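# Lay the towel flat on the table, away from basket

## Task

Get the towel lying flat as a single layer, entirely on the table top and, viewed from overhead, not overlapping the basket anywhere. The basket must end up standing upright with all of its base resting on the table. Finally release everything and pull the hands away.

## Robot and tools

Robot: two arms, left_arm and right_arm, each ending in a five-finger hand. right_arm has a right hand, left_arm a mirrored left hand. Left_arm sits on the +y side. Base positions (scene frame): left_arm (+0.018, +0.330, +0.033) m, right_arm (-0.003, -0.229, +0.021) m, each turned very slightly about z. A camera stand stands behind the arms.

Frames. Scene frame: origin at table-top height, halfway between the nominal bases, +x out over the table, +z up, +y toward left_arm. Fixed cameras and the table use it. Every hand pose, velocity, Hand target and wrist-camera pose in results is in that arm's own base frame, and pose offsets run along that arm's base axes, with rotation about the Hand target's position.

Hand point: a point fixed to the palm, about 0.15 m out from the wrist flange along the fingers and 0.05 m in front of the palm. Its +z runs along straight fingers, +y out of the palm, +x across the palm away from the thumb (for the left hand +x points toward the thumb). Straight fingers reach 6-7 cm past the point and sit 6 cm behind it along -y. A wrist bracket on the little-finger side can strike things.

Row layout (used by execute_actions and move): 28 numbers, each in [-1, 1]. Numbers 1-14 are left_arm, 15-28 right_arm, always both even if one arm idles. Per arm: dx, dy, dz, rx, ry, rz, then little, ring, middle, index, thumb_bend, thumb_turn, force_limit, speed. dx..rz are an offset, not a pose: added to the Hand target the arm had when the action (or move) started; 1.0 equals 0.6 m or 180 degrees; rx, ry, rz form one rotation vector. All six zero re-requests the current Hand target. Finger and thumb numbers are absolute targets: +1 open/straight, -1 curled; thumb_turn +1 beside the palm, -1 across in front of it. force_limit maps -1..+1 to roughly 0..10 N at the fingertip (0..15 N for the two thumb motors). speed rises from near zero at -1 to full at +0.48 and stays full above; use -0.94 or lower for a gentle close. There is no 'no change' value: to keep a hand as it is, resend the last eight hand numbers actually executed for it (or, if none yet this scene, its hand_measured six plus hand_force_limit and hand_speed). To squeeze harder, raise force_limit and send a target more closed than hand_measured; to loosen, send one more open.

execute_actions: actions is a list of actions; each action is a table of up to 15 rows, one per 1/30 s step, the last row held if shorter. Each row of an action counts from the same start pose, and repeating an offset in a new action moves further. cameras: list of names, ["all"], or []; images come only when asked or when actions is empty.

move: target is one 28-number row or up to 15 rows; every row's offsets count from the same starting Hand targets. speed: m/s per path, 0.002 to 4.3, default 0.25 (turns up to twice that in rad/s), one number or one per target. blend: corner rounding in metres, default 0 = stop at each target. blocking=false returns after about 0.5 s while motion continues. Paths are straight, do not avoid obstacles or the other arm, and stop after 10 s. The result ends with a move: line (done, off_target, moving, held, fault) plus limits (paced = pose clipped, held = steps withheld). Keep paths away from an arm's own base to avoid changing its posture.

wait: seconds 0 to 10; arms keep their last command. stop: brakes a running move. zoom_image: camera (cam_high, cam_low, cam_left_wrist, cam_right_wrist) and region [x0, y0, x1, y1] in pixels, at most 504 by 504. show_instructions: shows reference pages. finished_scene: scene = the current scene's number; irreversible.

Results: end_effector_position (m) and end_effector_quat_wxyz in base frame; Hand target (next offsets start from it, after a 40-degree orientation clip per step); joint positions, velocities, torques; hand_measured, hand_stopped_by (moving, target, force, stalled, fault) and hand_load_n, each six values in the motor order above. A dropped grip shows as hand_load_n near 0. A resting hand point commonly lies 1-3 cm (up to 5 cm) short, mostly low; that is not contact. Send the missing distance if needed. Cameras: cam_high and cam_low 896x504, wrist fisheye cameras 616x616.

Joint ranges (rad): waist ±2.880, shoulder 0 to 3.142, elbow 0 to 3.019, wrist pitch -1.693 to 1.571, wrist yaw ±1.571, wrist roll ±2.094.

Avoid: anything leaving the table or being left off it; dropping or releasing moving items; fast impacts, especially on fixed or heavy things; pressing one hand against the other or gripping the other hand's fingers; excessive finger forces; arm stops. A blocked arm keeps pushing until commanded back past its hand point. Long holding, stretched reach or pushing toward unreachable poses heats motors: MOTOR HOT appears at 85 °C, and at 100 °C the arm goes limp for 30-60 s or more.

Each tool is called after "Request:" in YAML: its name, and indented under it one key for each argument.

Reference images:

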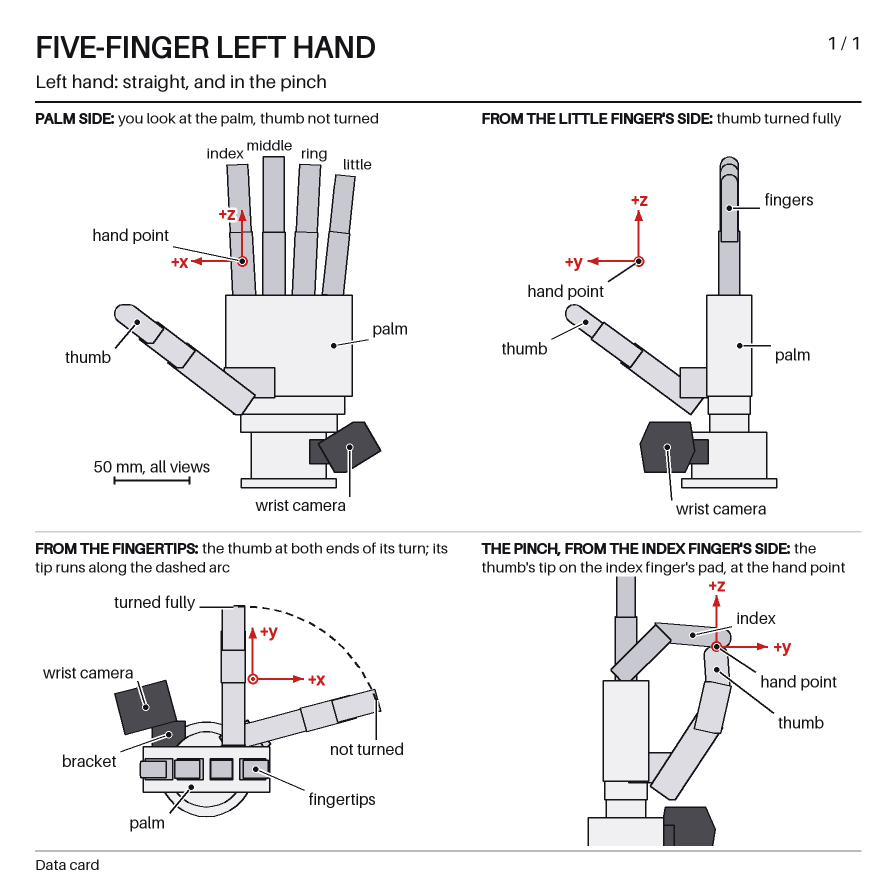

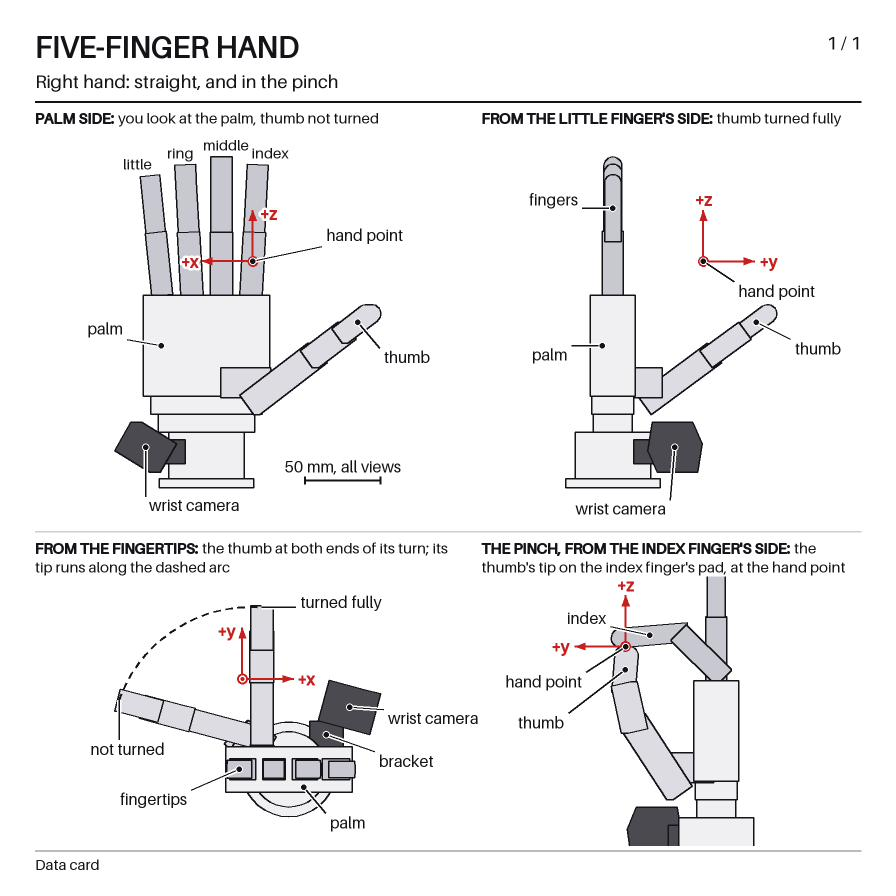

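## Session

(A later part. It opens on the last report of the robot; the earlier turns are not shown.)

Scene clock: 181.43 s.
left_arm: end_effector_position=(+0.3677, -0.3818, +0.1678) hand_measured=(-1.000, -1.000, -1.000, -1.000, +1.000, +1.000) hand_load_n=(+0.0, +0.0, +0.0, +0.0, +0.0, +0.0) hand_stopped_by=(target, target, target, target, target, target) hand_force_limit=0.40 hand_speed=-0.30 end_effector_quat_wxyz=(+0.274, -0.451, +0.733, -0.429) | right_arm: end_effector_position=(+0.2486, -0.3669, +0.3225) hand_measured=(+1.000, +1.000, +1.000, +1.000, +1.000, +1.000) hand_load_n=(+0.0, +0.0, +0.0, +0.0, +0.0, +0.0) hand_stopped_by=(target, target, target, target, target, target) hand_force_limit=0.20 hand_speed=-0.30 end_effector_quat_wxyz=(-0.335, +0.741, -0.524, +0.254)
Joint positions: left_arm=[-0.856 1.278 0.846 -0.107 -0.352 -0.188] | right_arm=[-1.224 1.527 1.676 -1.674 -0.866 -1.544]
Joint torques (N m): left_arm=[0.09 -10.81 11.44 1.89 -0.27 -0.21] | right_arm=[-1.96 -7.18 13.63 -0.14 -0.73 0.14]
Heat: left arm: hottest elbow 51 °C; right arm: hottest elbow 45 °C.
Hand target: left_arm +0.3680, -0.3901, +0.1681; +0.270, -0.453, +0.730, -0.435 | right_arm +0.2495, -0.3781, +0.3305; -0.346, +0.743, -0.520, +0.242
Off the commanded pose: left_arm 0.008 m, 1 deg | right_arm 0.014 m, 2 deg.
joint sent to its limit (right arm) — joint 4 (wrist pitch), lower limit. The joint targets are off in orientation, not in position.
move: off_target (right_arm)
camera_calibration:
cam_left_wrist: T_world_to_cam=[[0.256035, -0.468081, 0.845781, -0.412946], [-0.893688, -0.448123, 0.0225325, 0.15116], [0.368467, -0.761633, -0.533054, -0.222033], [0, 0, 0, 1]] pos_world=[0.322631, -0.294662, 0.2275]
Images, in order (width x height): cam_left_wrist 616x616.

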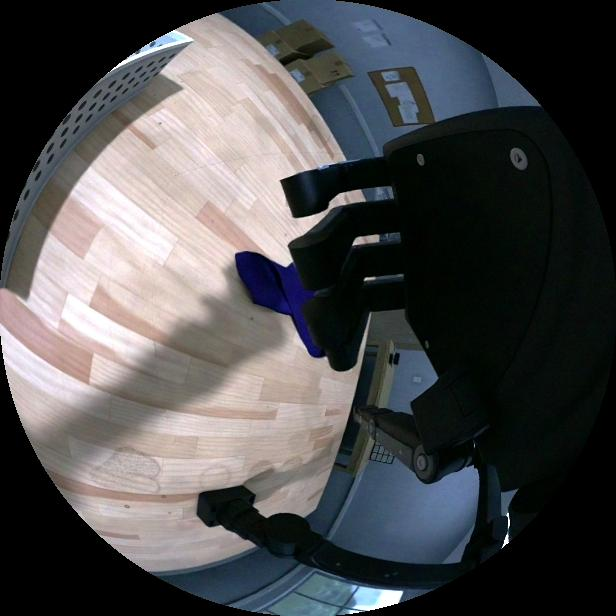

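Request:
wait:
  seconds: 0.1
  cameras: ["cam_high","cam_low","cam_right_wrist"]

Request:
zoom_image:
  camera: "cam_low"
  region: [80, 240, 400, 340]

Request:
zoom_image:
  camera: "cam_low"
  region: [230, 240, 400, 320]

Request:
zoom_image:
  camera: "cam_high"
  region: [420, 120, 520, 300]

Request:
zoom_image:
  camera: "cam_right_wrist"
  region: [270, 170, 380, 340]

Scene clock: 182.13 s.
left_arm: end_effector_position=(+0.3677, -0.3818, +0.1678) hand_measured=(-1.000, -1.000, -1.000, -1.000, +1.000, +1.000) hand_load_n=(+0.0, +0.0, +0.5, +0.0, +0.0, -0.5) hand_stopped_by=(target, target, target, target, target, target) hand_force_limit=0.40 hand_speed=-0.30 end_effector_quat_wxyz=(+0.274, -0.451, +0.733, -0.429) | right_arm: end_effector_position=(+0.2486, -0.3669, +0.3225) hand_measured=(+1.000, +1.000, +1.000, +1.000, +1.000, +1.000) hand_load_n=(+0.0, +0.0, +0.0, +0.0, +0.0, +0.0) hand_stopped_by=(target, target, target, target, target, target) hand_force_limit=0.20 hand_speed=-0.30 end_effector_quat_wxyz=(-0.335, +0.741, -0.524, +0.254)
Joint positions: left_arm=[-0.856 1.278 0.846 -0.107 -0.352 -0.188] | right_arm=[-1.224 1.527 1.676 -1.674 -0.866 -1.544]
Joint torques (N m): left_arm=[0.15 -10.93 11.44 1.91 -0.27 -0.21] | right_arm=[-1.67 -7.59 13.64 -0.08 -0.73 0.2]
Heat: left arm: hottest elbow 51 °C; right arm: hottest elbow 45 °C.
Hand target: left_arm +0.3680, -0.3901, +0.1681; +0.270, -0.453, +0.730, -0.435 | right_arm +0.2495, -0.3781, +0.3305; -0.346, +0.743, -0.520, +0.242
Off the commanded pose: left_arm 0.008 m, 1 deg | right_arm 0.014 m, 2 deg.
wait: 0.10 s; at rest from the start
camera_calibration:
cam_right_wrist: T_world_to_cam=[[-0.510139, -0.446371, -0.735195, 0.200286], [-0.765833, 0.624804, 0.152051, 0.368419], [0.391481, 0.640604, -0.660582, 0.468806], [0, 0, 0, 1]] pos_world=[0.200792, -0.441107, 0.400916]
Images, in order (width x height): cam_high 896x504, cam_low 896x504, cam_right_wrist 616x616.

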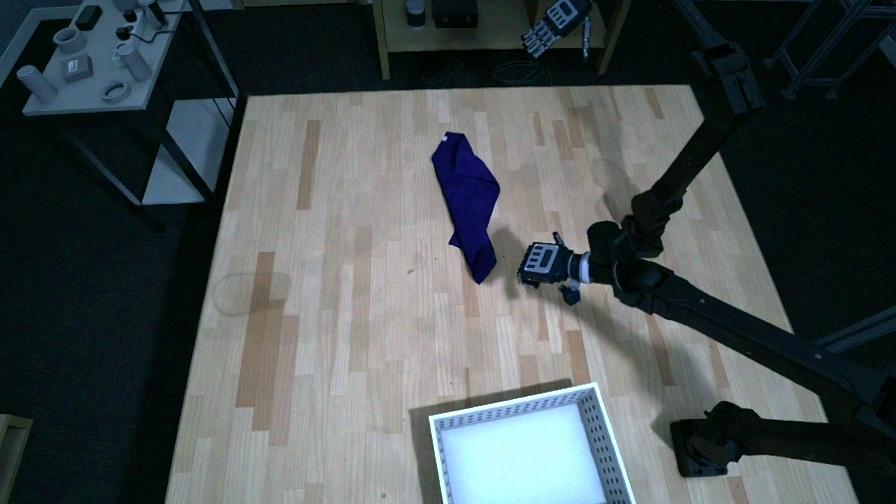

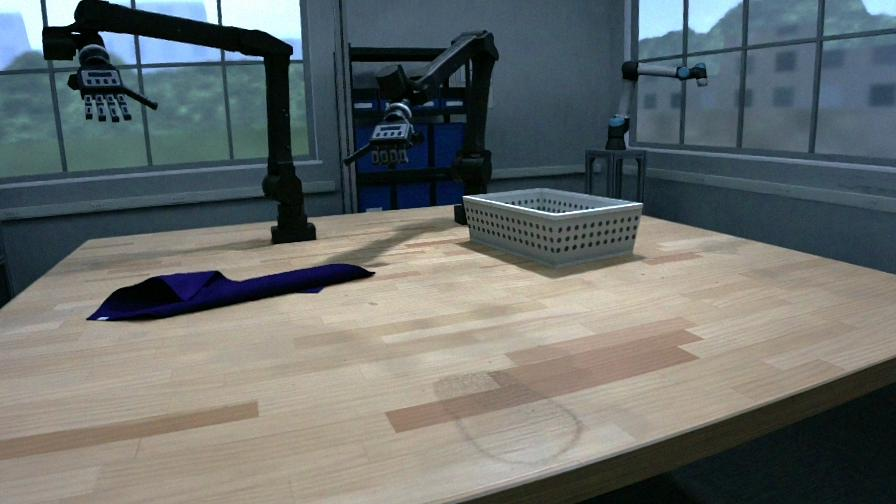

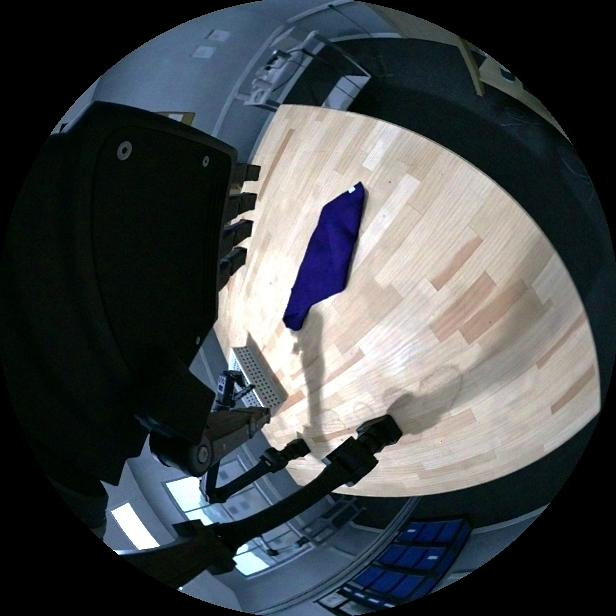

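Scaled by 1.575 from the camera's 896x504 image, which has a finer 1280x720 frame.

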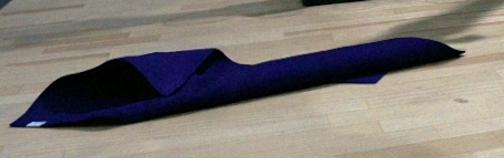

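Scaled by 2.965 from the camera's 896x504 image, which has a finer 1280x720 frame.

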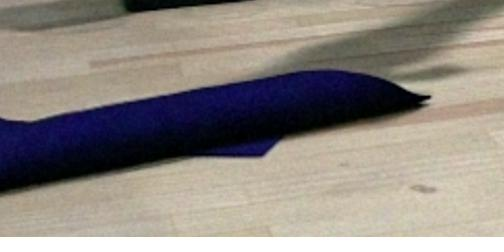

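Scaled by 2.800 from the camera's 896x504 image, which has a finer 1280x720 frame.

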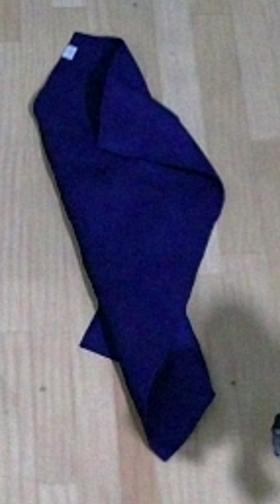

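Scaled by 2.965 from the camera's 616x616 image, which has a finer 880x880 frame.

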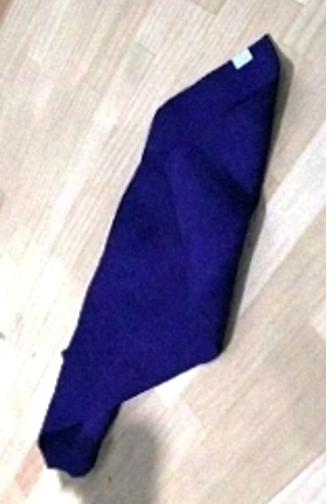

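Request:
move:
  target:
    - [0.143,-0.278,-0.05,0.1104,0.138,-0.1334,1,1,1,1,1,-1,0.2,-0.3,0.2,0.1,-0.1,-0.0018,-0.0289,-0.2612,-1,-1,0.3,0.3,1,-1,0.4,-0.3]
    - [0.143,-0.278,-0.18,0.1104,0.138,-0.1334,1,1,1,1,1,-1,0.2,-0.3,0.4125,0.185,-0.251,-0.0018,-0.0289,-0.2612,-1,-1,0.3,0.3,1,-1,0.4,-0.3]
  speed: 0.2
  blend: 0.03
  cameras: ["all"]

Request:
zoom_image:
  camera: "cam_right_wrist"
  region: [200, 150, 500, 450]

Request:
zoom_image:
  camera: "cam_low"
  region: [60, 180, 360, 340]

Scene clock: 194.73 s.
left_arm: end_effector_position=(+0.4471, -0.5595, +0.0809) hand_measured=(+1.000, +1.000, +1.000, +1.000, +1.000, -1.000) hand_load_n=(+0.0, +0.0, +0.0, +0.0, +0.0, +0.0) hand_stopped_by=(target, target, target, target, target, target) hand_force_limit=0.20 hand_speed=-0.30 end_effector_quat_wxyz=(+0.089, -0.325, +0.907, -0.253) | right_arm: end_effector_position=(+0.4870, -0.2652, +0.1797) hand_measured=(-1.000, -1.000, +0.300, +0.300, +1.000, -1.000) hand_load_n=(+0.0, +0.0, +0.0, +0.0, +0.0, +0.0) hand_stopped_by=(target, target, target, target, target, target) hand_force_limit=0.40 hand_speed=-0.30 end_effector_quat_wxyz=(+0.237, -0.466, +0.759, -0.389)
Joint positions: left_arm=[-0.85 2.057 1.814 -0.785 0.021 0.028] | right_arm=[-0.575 1.376 1.031 -0.283 -0.082 -0.064]
Joint torques (N m): left_arm=[1.14 -22.59 10.96 1.35 0.14 0.12] | right_arm=[-0.44 -5.07 11.77 3.08 0.16 0.19]
Heat: left arm: hottest elbow 51 °C; right arm: hottest elbow 45 °C.
Hand target: left_arm +0.4538, -0.5570, +0.0601; +0.087, -0.322, +0.910, -0.244 | right_arm +0.4970, -0.2671, +0.1798; +0.241, -0.463, +0.756, -0.394
Off the commanded pose: left_arm 0.022 m, 1 deg | right_arm 0.010 m, 1 deg.
move: off_target (left_arm)
camera_calibration:
cam_left_wrist: T_world_to_cam=[[0.283489, -0.807624, 0.517086, -0.618467], [-0.935669, -0.114789, 0.333688, 0.324435], [-0.210139, -0.578418, -0.78821, -0.0510903], [0, 0, 0, 1]] pos_world=[0.468156, -0.491799, 0.171271]
cam_right_wrist: T_world_to_cam=[[-0.614851, 0.0419602, -0.787526, 0.45215], [-0.0976777, 0.986843, 0.128841, 0.283943], [0.782571, 0.156141, -0.602663, -0.113356], [0, 0, 0, 1]] pos_world=[0.394449, -0.281479, 0.251181]

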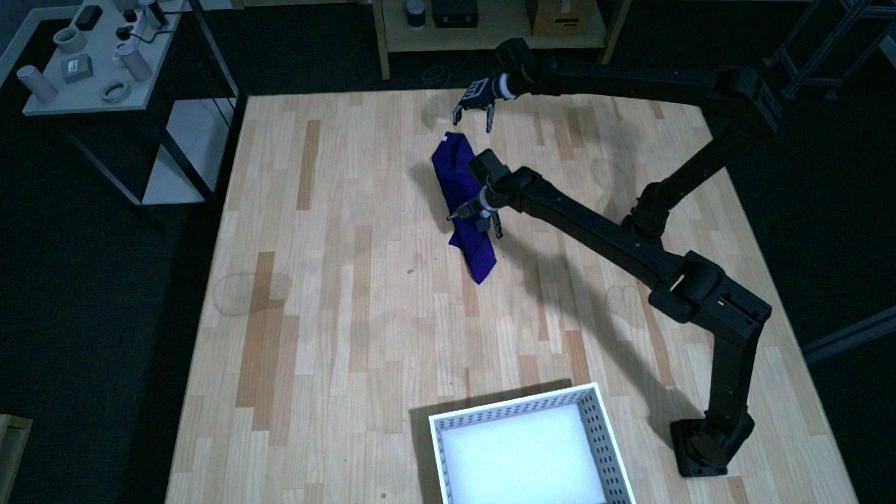

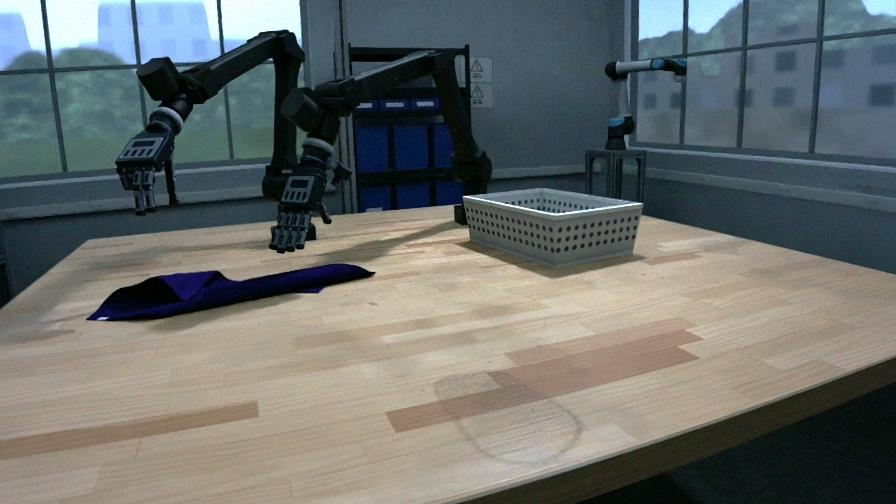

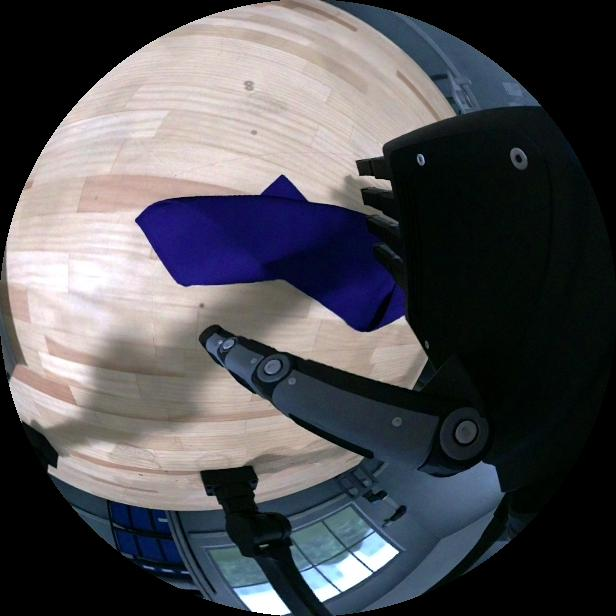

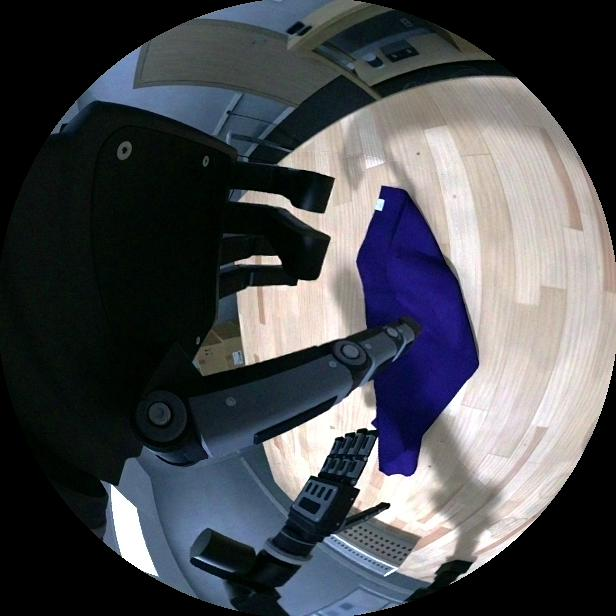

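Scaled by 1.680 from the camera's 616x616 image, which has a finer 880x880 frame.

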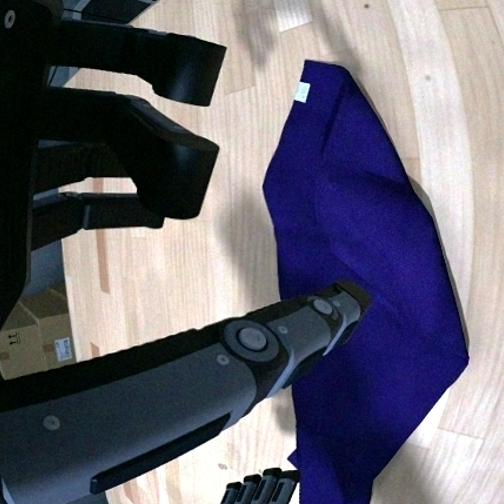

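Scaled by 1.680 from the camera's 896x504 image, which has a finer 1280x720 frame.

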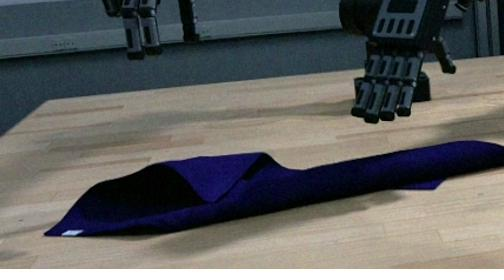

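Request:
zoom_image:
  camera: "cam_right_wrist"
  region: [350, 180, 480, 330]

Request:
zoom_image:
  camera: "cam_left_wrist"
  region: [130, 170, 410, 340]

Request:
zoom_image:
  camera: "cam_low"
  region: [80, 250, 260, 340]

Request:
zoom_image:
  camera: "cam_high"
  region: [420, 120, 520, 220]

Scaled by 3.360 from the camera's 616x616 image, which has a finer 880x880 frame.

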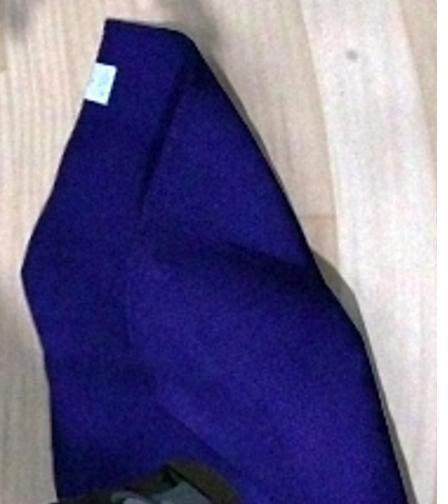

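Scaled by 1.800 from the camera's 616x616 image, which has a finer 880x880 frame.

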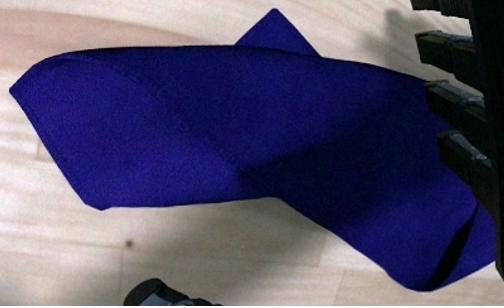

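Scaled by 2.800 from the camera's 896x504 image, which has a finer 1280x720 frame.

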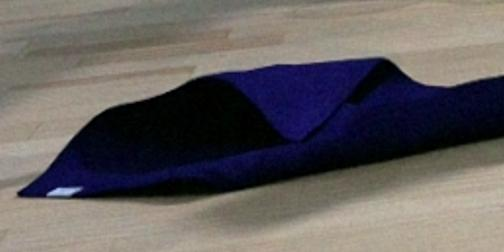

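Scaled by 5.040 from the camera's 896x504 image, which has a finer 1280x720 frame.

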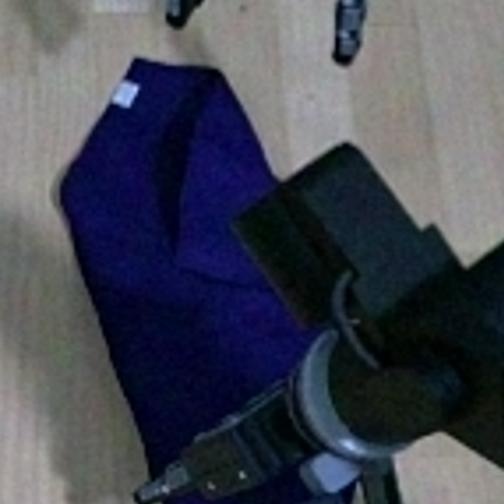

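Request:
execute_actions:
  actions: []

Scene clock: 199.57 s.
left_arm: end_effector_position=(+0.4471, -0.5595, +0.0809) hand_measured=(+1.000, +1.000, +1.000, +1.000, +1.000, -1.000) hand_load_n=(+0.0, +0.0, +0.0, +0.0, +0.0, +0.0) hand_stopped_by=(target, target, target, target, target, target) hand_force_limit=0.20 hand_speed=-0.30 end_effector_quat_wxyz=(+0.089, -0.325, +0.907, -0.253) | right_arm: end_effector_position=(+0.4870, -0.2651, +0.1797) hand_measured=(-1.000, -1.000, +0.300, +0.300, +1.000, -1.000) hand_load_n=(+0.0, +0.0, +0.0, +0.0, +0.0, +0.0) hand_stopped_by=(target, target, target, target, target, target) hand_force_limit=0.40 hand_speed=-0.30 end_effector_quat_wxyz=(+0.237, -0.466, +0.759, -0.389)
Joint positions: left_arm=[-0.85 2.057 1.814 -0.785 0.021 0.028] | right_arm=[-0.575 1.376 1.031 -0.283 -0.082 -0.063]
Joint velocities: within noise
Joint torques (N m): left_arm=[1.44 -23 10.96 1.39 0.14 0.12] | right_arm=[-0.26 -6.89 11.88 2.82 0.21 0.15]
Heat: left arm: hottest elbow 50 °C; right arm: hottest elbow 45 °C.
Hand target: left_arm +0.4538, -0.5570, +0.0601; +0.087, -0.322, +0.910, -0.244 | right_arm +0.4970, -0.2671, +0.1798; +0.241, -0.463, +0.756, -0.394
Off the commanded pose: left_arm 0.022 m, 1 deg | right_arm 0.010 m, 1 deg.
camera_calibration:
cam_left_wrist: T_world_to_cam=[[0.283489, -0.807624, 0.517086, -0.618467], [-0.935669, -0.114789, 0.333688, 0.324435], [-0.210139, -0.578418, -0.78821, -0.0510903], [0, 0, 0, 1]] pos_world=[0.468156, -0.491799, 0.171271]
cam_right_wrist: T_world_to_cam=[[-0.614586, 0.0426612, -0.787695, 0.452285], [-0.0972123, 0.98683, 0.129294, 0.283641], [0.782837, 0.156036, -0.602345, -0.11357], [0, 0, 0, 1]] pos_world=[0.394448, -0.281479, 0.251181]

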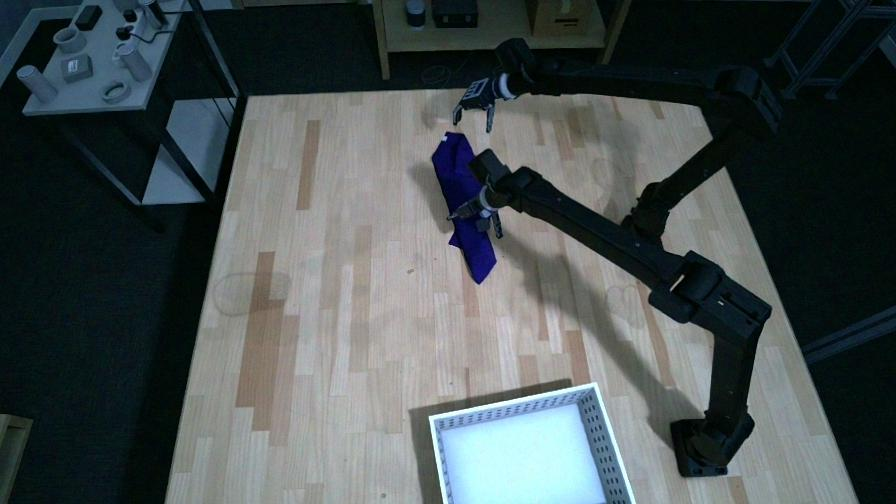

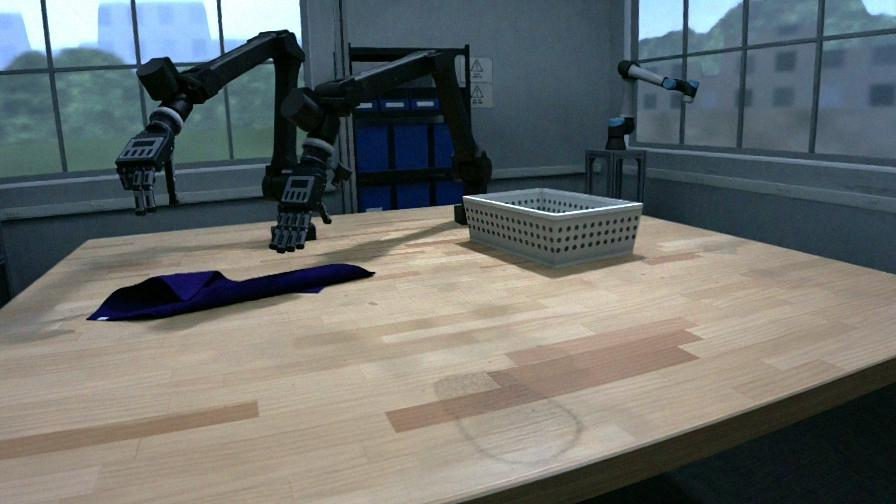

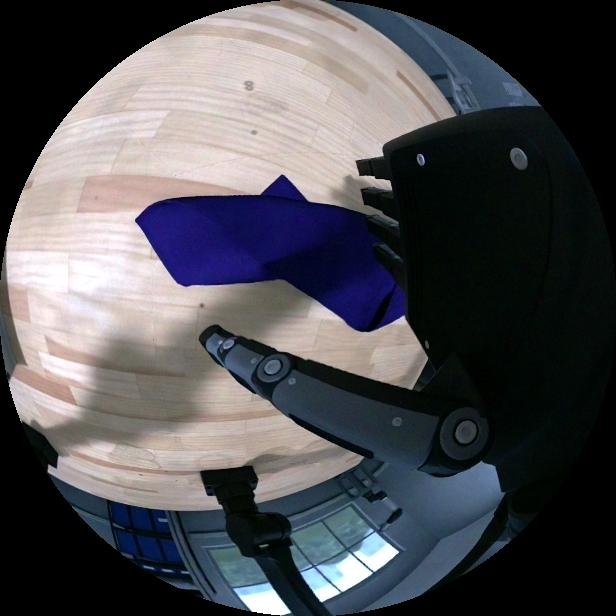

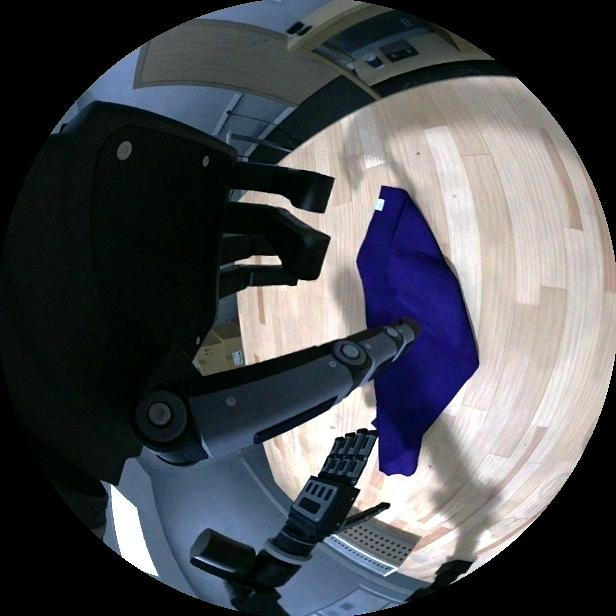

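Request:
zoom_image:
  camera: "cam_high"
  region: [380, 80, 560, 300]

Request:
zoom_image:
  camera: "cam_low"
  region: [60, 180, 420, 380]

Request:
zoom_image:
  camera: "cam_right_wrist"
  region: [300, 160, 520, 500]

Scaled by 2.291 from the camera's 896x504 image, which has a finer 1280x720 frame.

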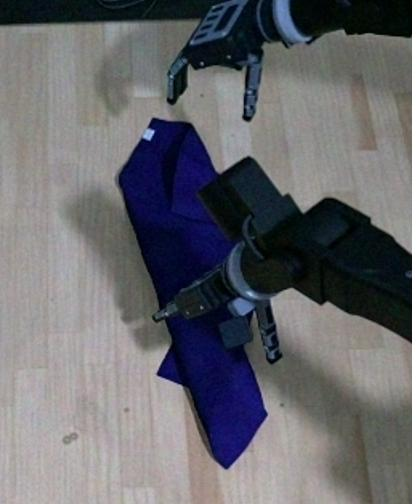

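Scaled by 1.400 from the camera's 896x504 image, which has a finer 1280x720 frame.

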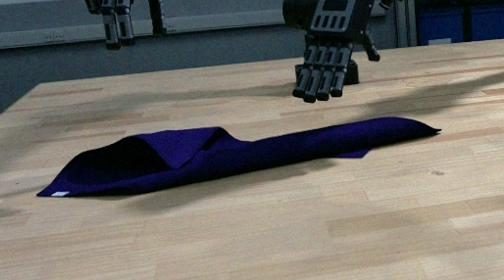

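Scaled by 1.482 from the camera's 616x616 image, which has a finer 880x880 frame.

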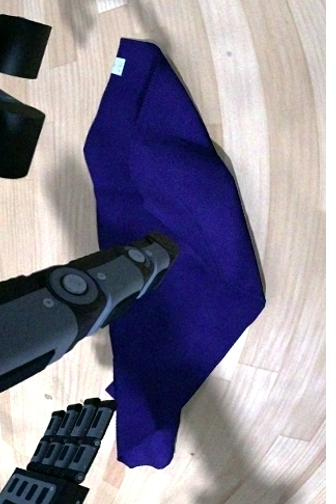

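Request:
move:
  target:
    - [0,0,-0.2,0,0,0,1,1,1,1,1,-1,0.2,-0.3,0,0,-0.18,0,0,0,-1,-1,0.3,0.3,1,-1,0.4,-0.3]
  speed: 0.12
  cameras: ["all"]

Scene clock: 202.03 s.
left_arm: end_effector_position=(+0.4585, -0.5710, +0.0023) hand_measured=(+1.000, +1.000, +1.000, +1.000, +1.000, -1.000) hand_load_n=(-0.5, +0.0, +0.0, +0.0, +0.0, +0.0) hand_stopped_by=(target, target, target, target, target, target) hand_force_limit=0.20 hand_speed=-0.30 end_effector_quat_wxyz=(+0.101, -0.321, +0.898, -0.283) | right_arm: end_effector_position=(+0.4917, -0.2682, +0.0783) hand_measured=(-1.000, -1.000, +0.300, +0.300, +1.000, -1.000) hand_load_n=(+0.0, +0.0, +0.0, +0.0, +0.0, +0.0) hand_stopped_by=(target, target, target, target, target, target) hand_force_limit=0.40 hand_speed=-0.30 end_effector_quat_wxyz=(+0.239, -0.465, +0.756, -0.394)
Joint positions: left_arm=[-0.848 2.131 1.703 -0.532 0.021 0.029] | right_arm=[-0.575 1.525 0.88 0.029 -0.082 -0.063]
Joint torques (N m): left_arm=[1.38 -19.37 8.95 1.17 0.13 0.1] | right_arm=[-0.03 -6.77 9.57 2.96 0.23 0.16]
Heat: left arm: hottest elbow 50 °C; right arm: hottest elbow 45 °C.
Hand target: left_arm +0.4538, -0.5569, -0.0600; +0.087, -0.323, +0.910, -0.244 | right_arm +0.4971, -0.2671, +0.0721; +0.241, -0.463, +0.756, -0.394
Off the commanded pose: left_arm 0.064 m, 5 deg | right_arm 0.008 m, 0 deg.
move: off_target (left_arm)
camera_calibration:
cam_left_wrist: T_world_to_cam=[[0.259459, -0.779494, 0.570149, -0.563437], [-0.949783, -0.0990329, 0.296825, 0.37565], [-0.17491, -0.618532, -0.766045, -0.15643], [0, 0, 0, 1]] pos_world=[0.475613, -0.498751, 0.0899086]
cam_right_wrist: T_world_to_cam=[[-0.606471, 0.0374446, -0.794224, 0.370603], [-0.0985303, 0.987652, 0.121802, 0.301681], [0.788977, 0.152124, -0.595292, -0.182462], [0, 0, 0, 1]] pos_world=[0.398443, -0.284076, 0.148978]

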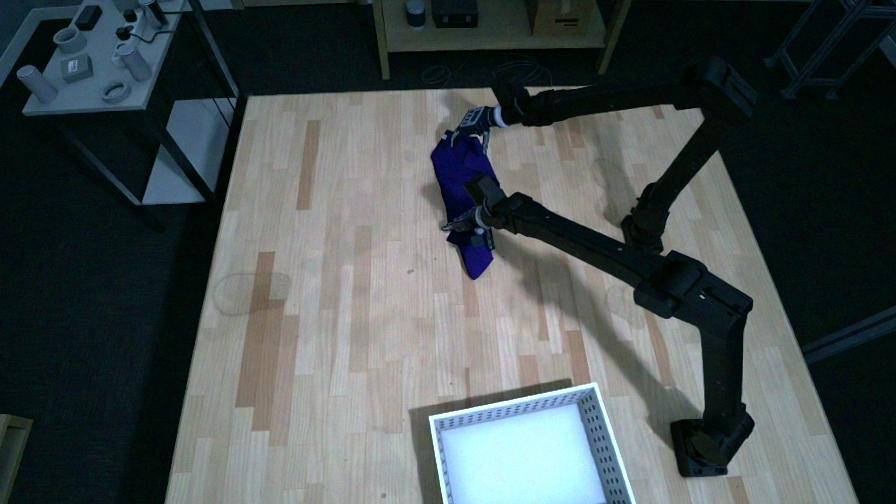

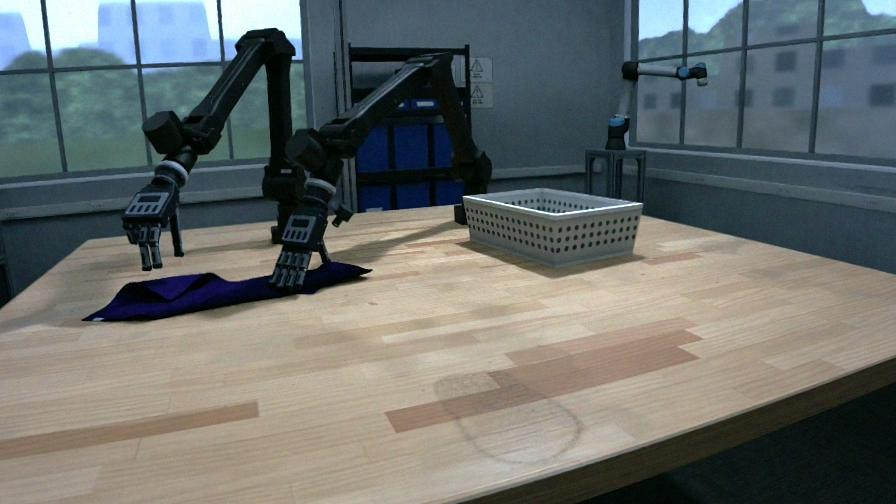

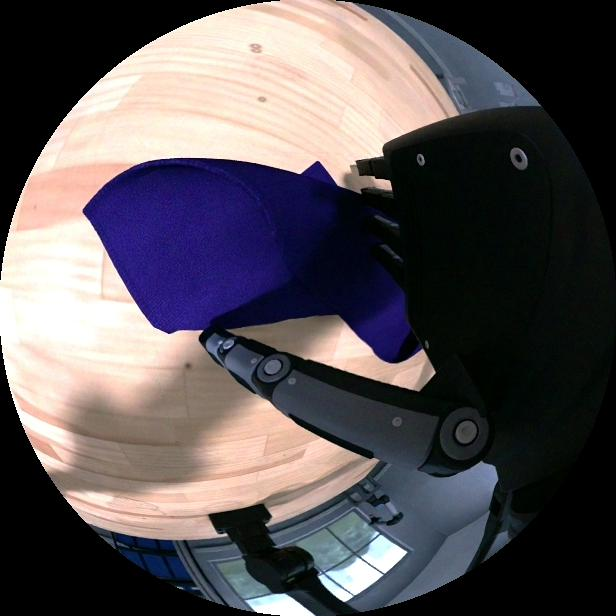

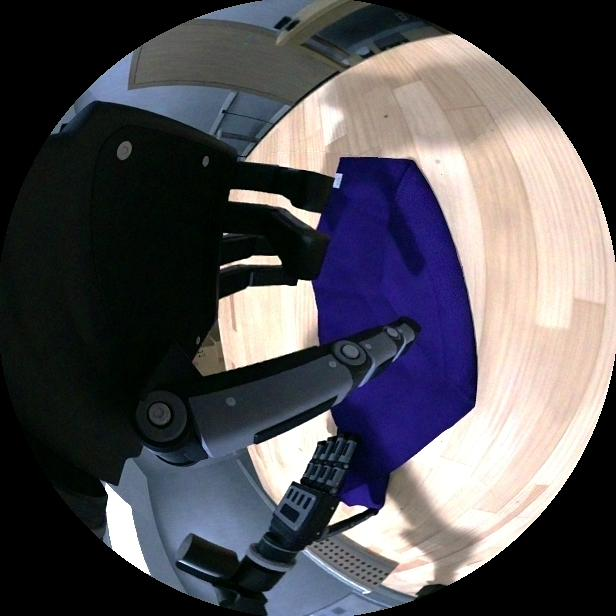

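Request:
zoom_image:
  camera: "cam_right_wrist"
  region: [220, 120, 500, 400]

Request:
zoom_image:
  camera: "cam_low"
  region: [60, 180, 320, 340]

Request:
zoom_image:
  camera: "cam_high"
  region: [410, 90, 530, 210]

Scaled by 1.800 from the camera's 616x616 image, which has a finer 880x880 frame.

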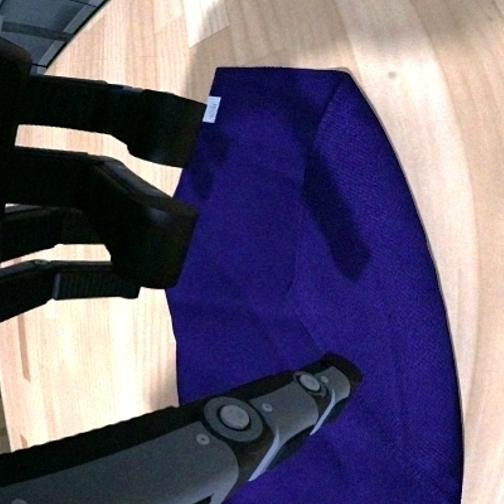

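Scaled by 1.938 from the camera's 896x504 image, which has a finer 1280x720 frame.

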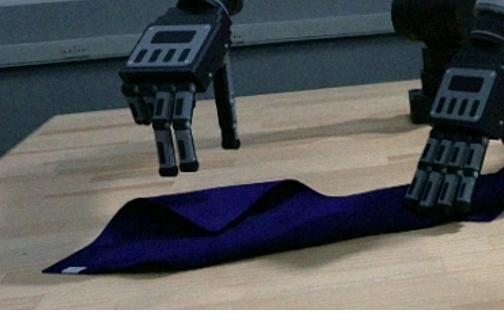

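Scaled by 4.200 from the camera's 896x504 image, which has a finer 1280x720 frame.

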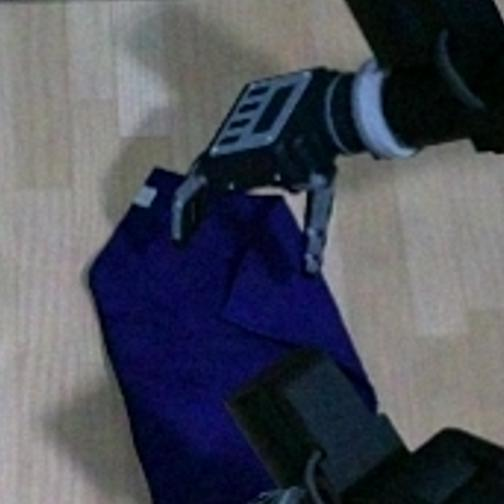

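Request:
move:
  target:
    - [0,0,0,0,0,0,1,1,1,1,1,-1,0.2,-0.3,0,0,-0.08,0,0,0,-1,-1,0.3,0.3,1,-1,0.4,-0.3]
  speed: 0.1
  cameras: ["cam_high","cam_low","cam_right_wrist"]

Request:
zoom_image:
  camera: "cam_right_wrist"
  region: [220, 120, 500, 400]

Request:
zoom_image:
  camera: "cam_low"
  region: [60, 200, 260, 340]

Request:
zoom_image:
  camera: "cam_high"
  region: [410, 90, 530, 210]

Scene clock: 205.77 s.
left_arm: end_effector_position=(+0.4585, -0.5710, +0.0023) hand_measured=(+1.000, +1.000, +1.000, +1.000, +1.000, -1.000) hand_load_n=(+0.0, +0.0, +0.0, +0.0, +0.5, +0.0) hand_stopped_by=(target, target, target, target, target, target) hand_force_limit=0.20 hand_speed=-0.30 end_effector_quat_wxyz=(+0.101, -0.321, +0.898, -0.283) | right_arm: end_effector_position=(+0.4922, -0.2685, +0.0303) hand_measured=(-1.000, -1.000, +0.300, +0.300, +1.000, -1.000) hand_load_n=(+0.0, +0.0, +0.0, +0.0, +0.0, +0.0) hand_stopped_by=(target, target, target, target, target, target) hand_force_limit=0.40 hand_speed=-0.30 end_effector_quat_wxyz=(+0.239, -0.465, +0.756, -0.394)
Joint positions: left_arm=[-0.848 2.131 1.703 -0.532 0.021 0.029] | right_arm=[-0.575 1.622 0.834 0.172 -0.082 -0.063]
Joint torques (N m): left_arm=[1.14 -19.43 8.88 1.22 0.13 0.1] | right_arm=[-0.67 -7.47 8.58 2.91 0.15 0.12]
Heat: left arm: hottest elbow 50 °C; right arm: hottest elbow 45 °C.
Hand target: left_arm +0.4538, -0.5569, -0.0600; +0.087, -0.323, +0.910, -0.244 | right_arm +0.4970, -0.2671, +0.0239; +0.241, -0.463, +0.756, -0.394
Off the commanded pose: left_arm 0.064 m, 5 deg | right_arm 0.008 m, 0 deg.
move: off_target (left_arm)
camera_calibration:
cam_right_wrist: T_world_to_cam=[[-0.606711, 0.0375556, -0.794035, 0.332904], [-0.0985101, 0.987632, 0.121982, 0.307841], [0.788795, 0.152228, -0.595508, -0.211261], [0, 0, 0, 1]] pos_world=[0.398943, -0.284376, 0.100978]
Images, in order (width x height): cam_high 896x504, cam_low 896x504, cam_right_wrist 616x616.

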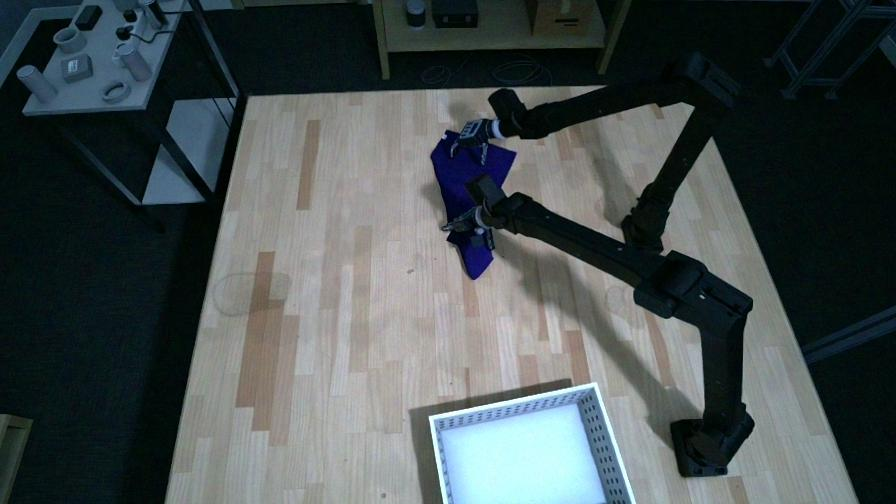

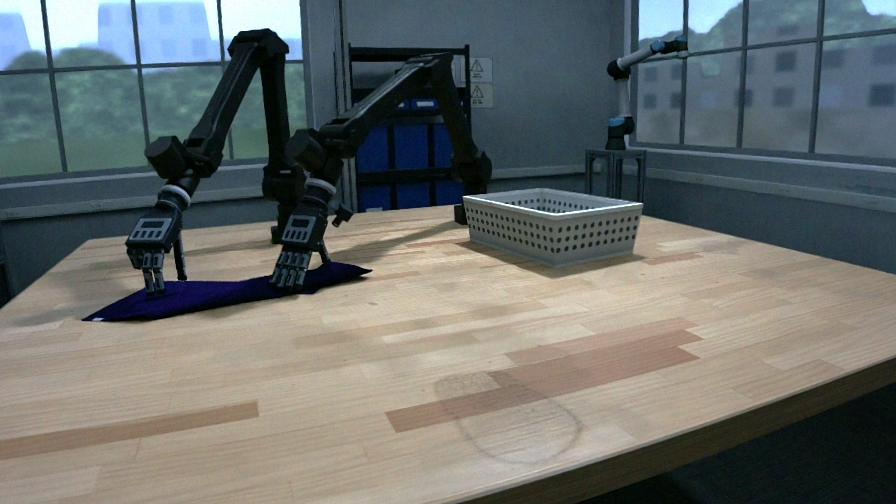

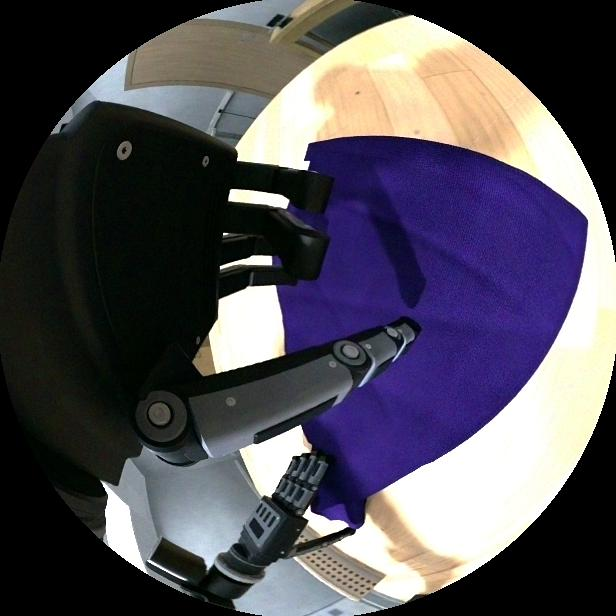

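Scaled by 1.800 from the camera's 616x616 image, which has a finer 880x880 frame.

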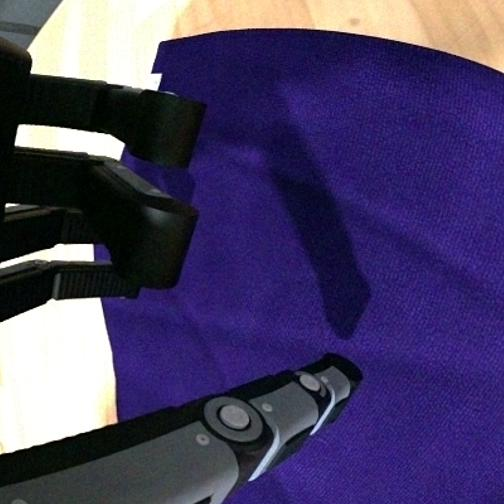

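Scaled by 2.520 from the camera's 896x504 image, which has a finer 1280x720 frame.

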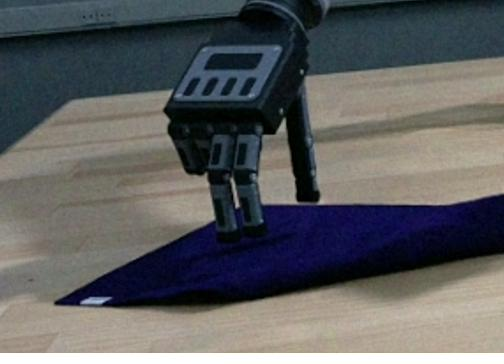

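Scaled by 4.200 from the camera's 896x504 image, which has a finer 1280x720 frame.

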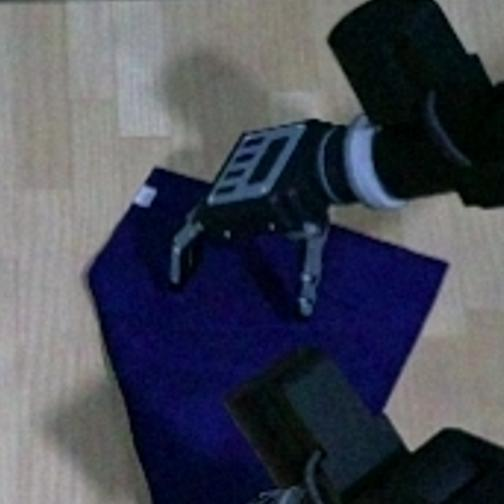

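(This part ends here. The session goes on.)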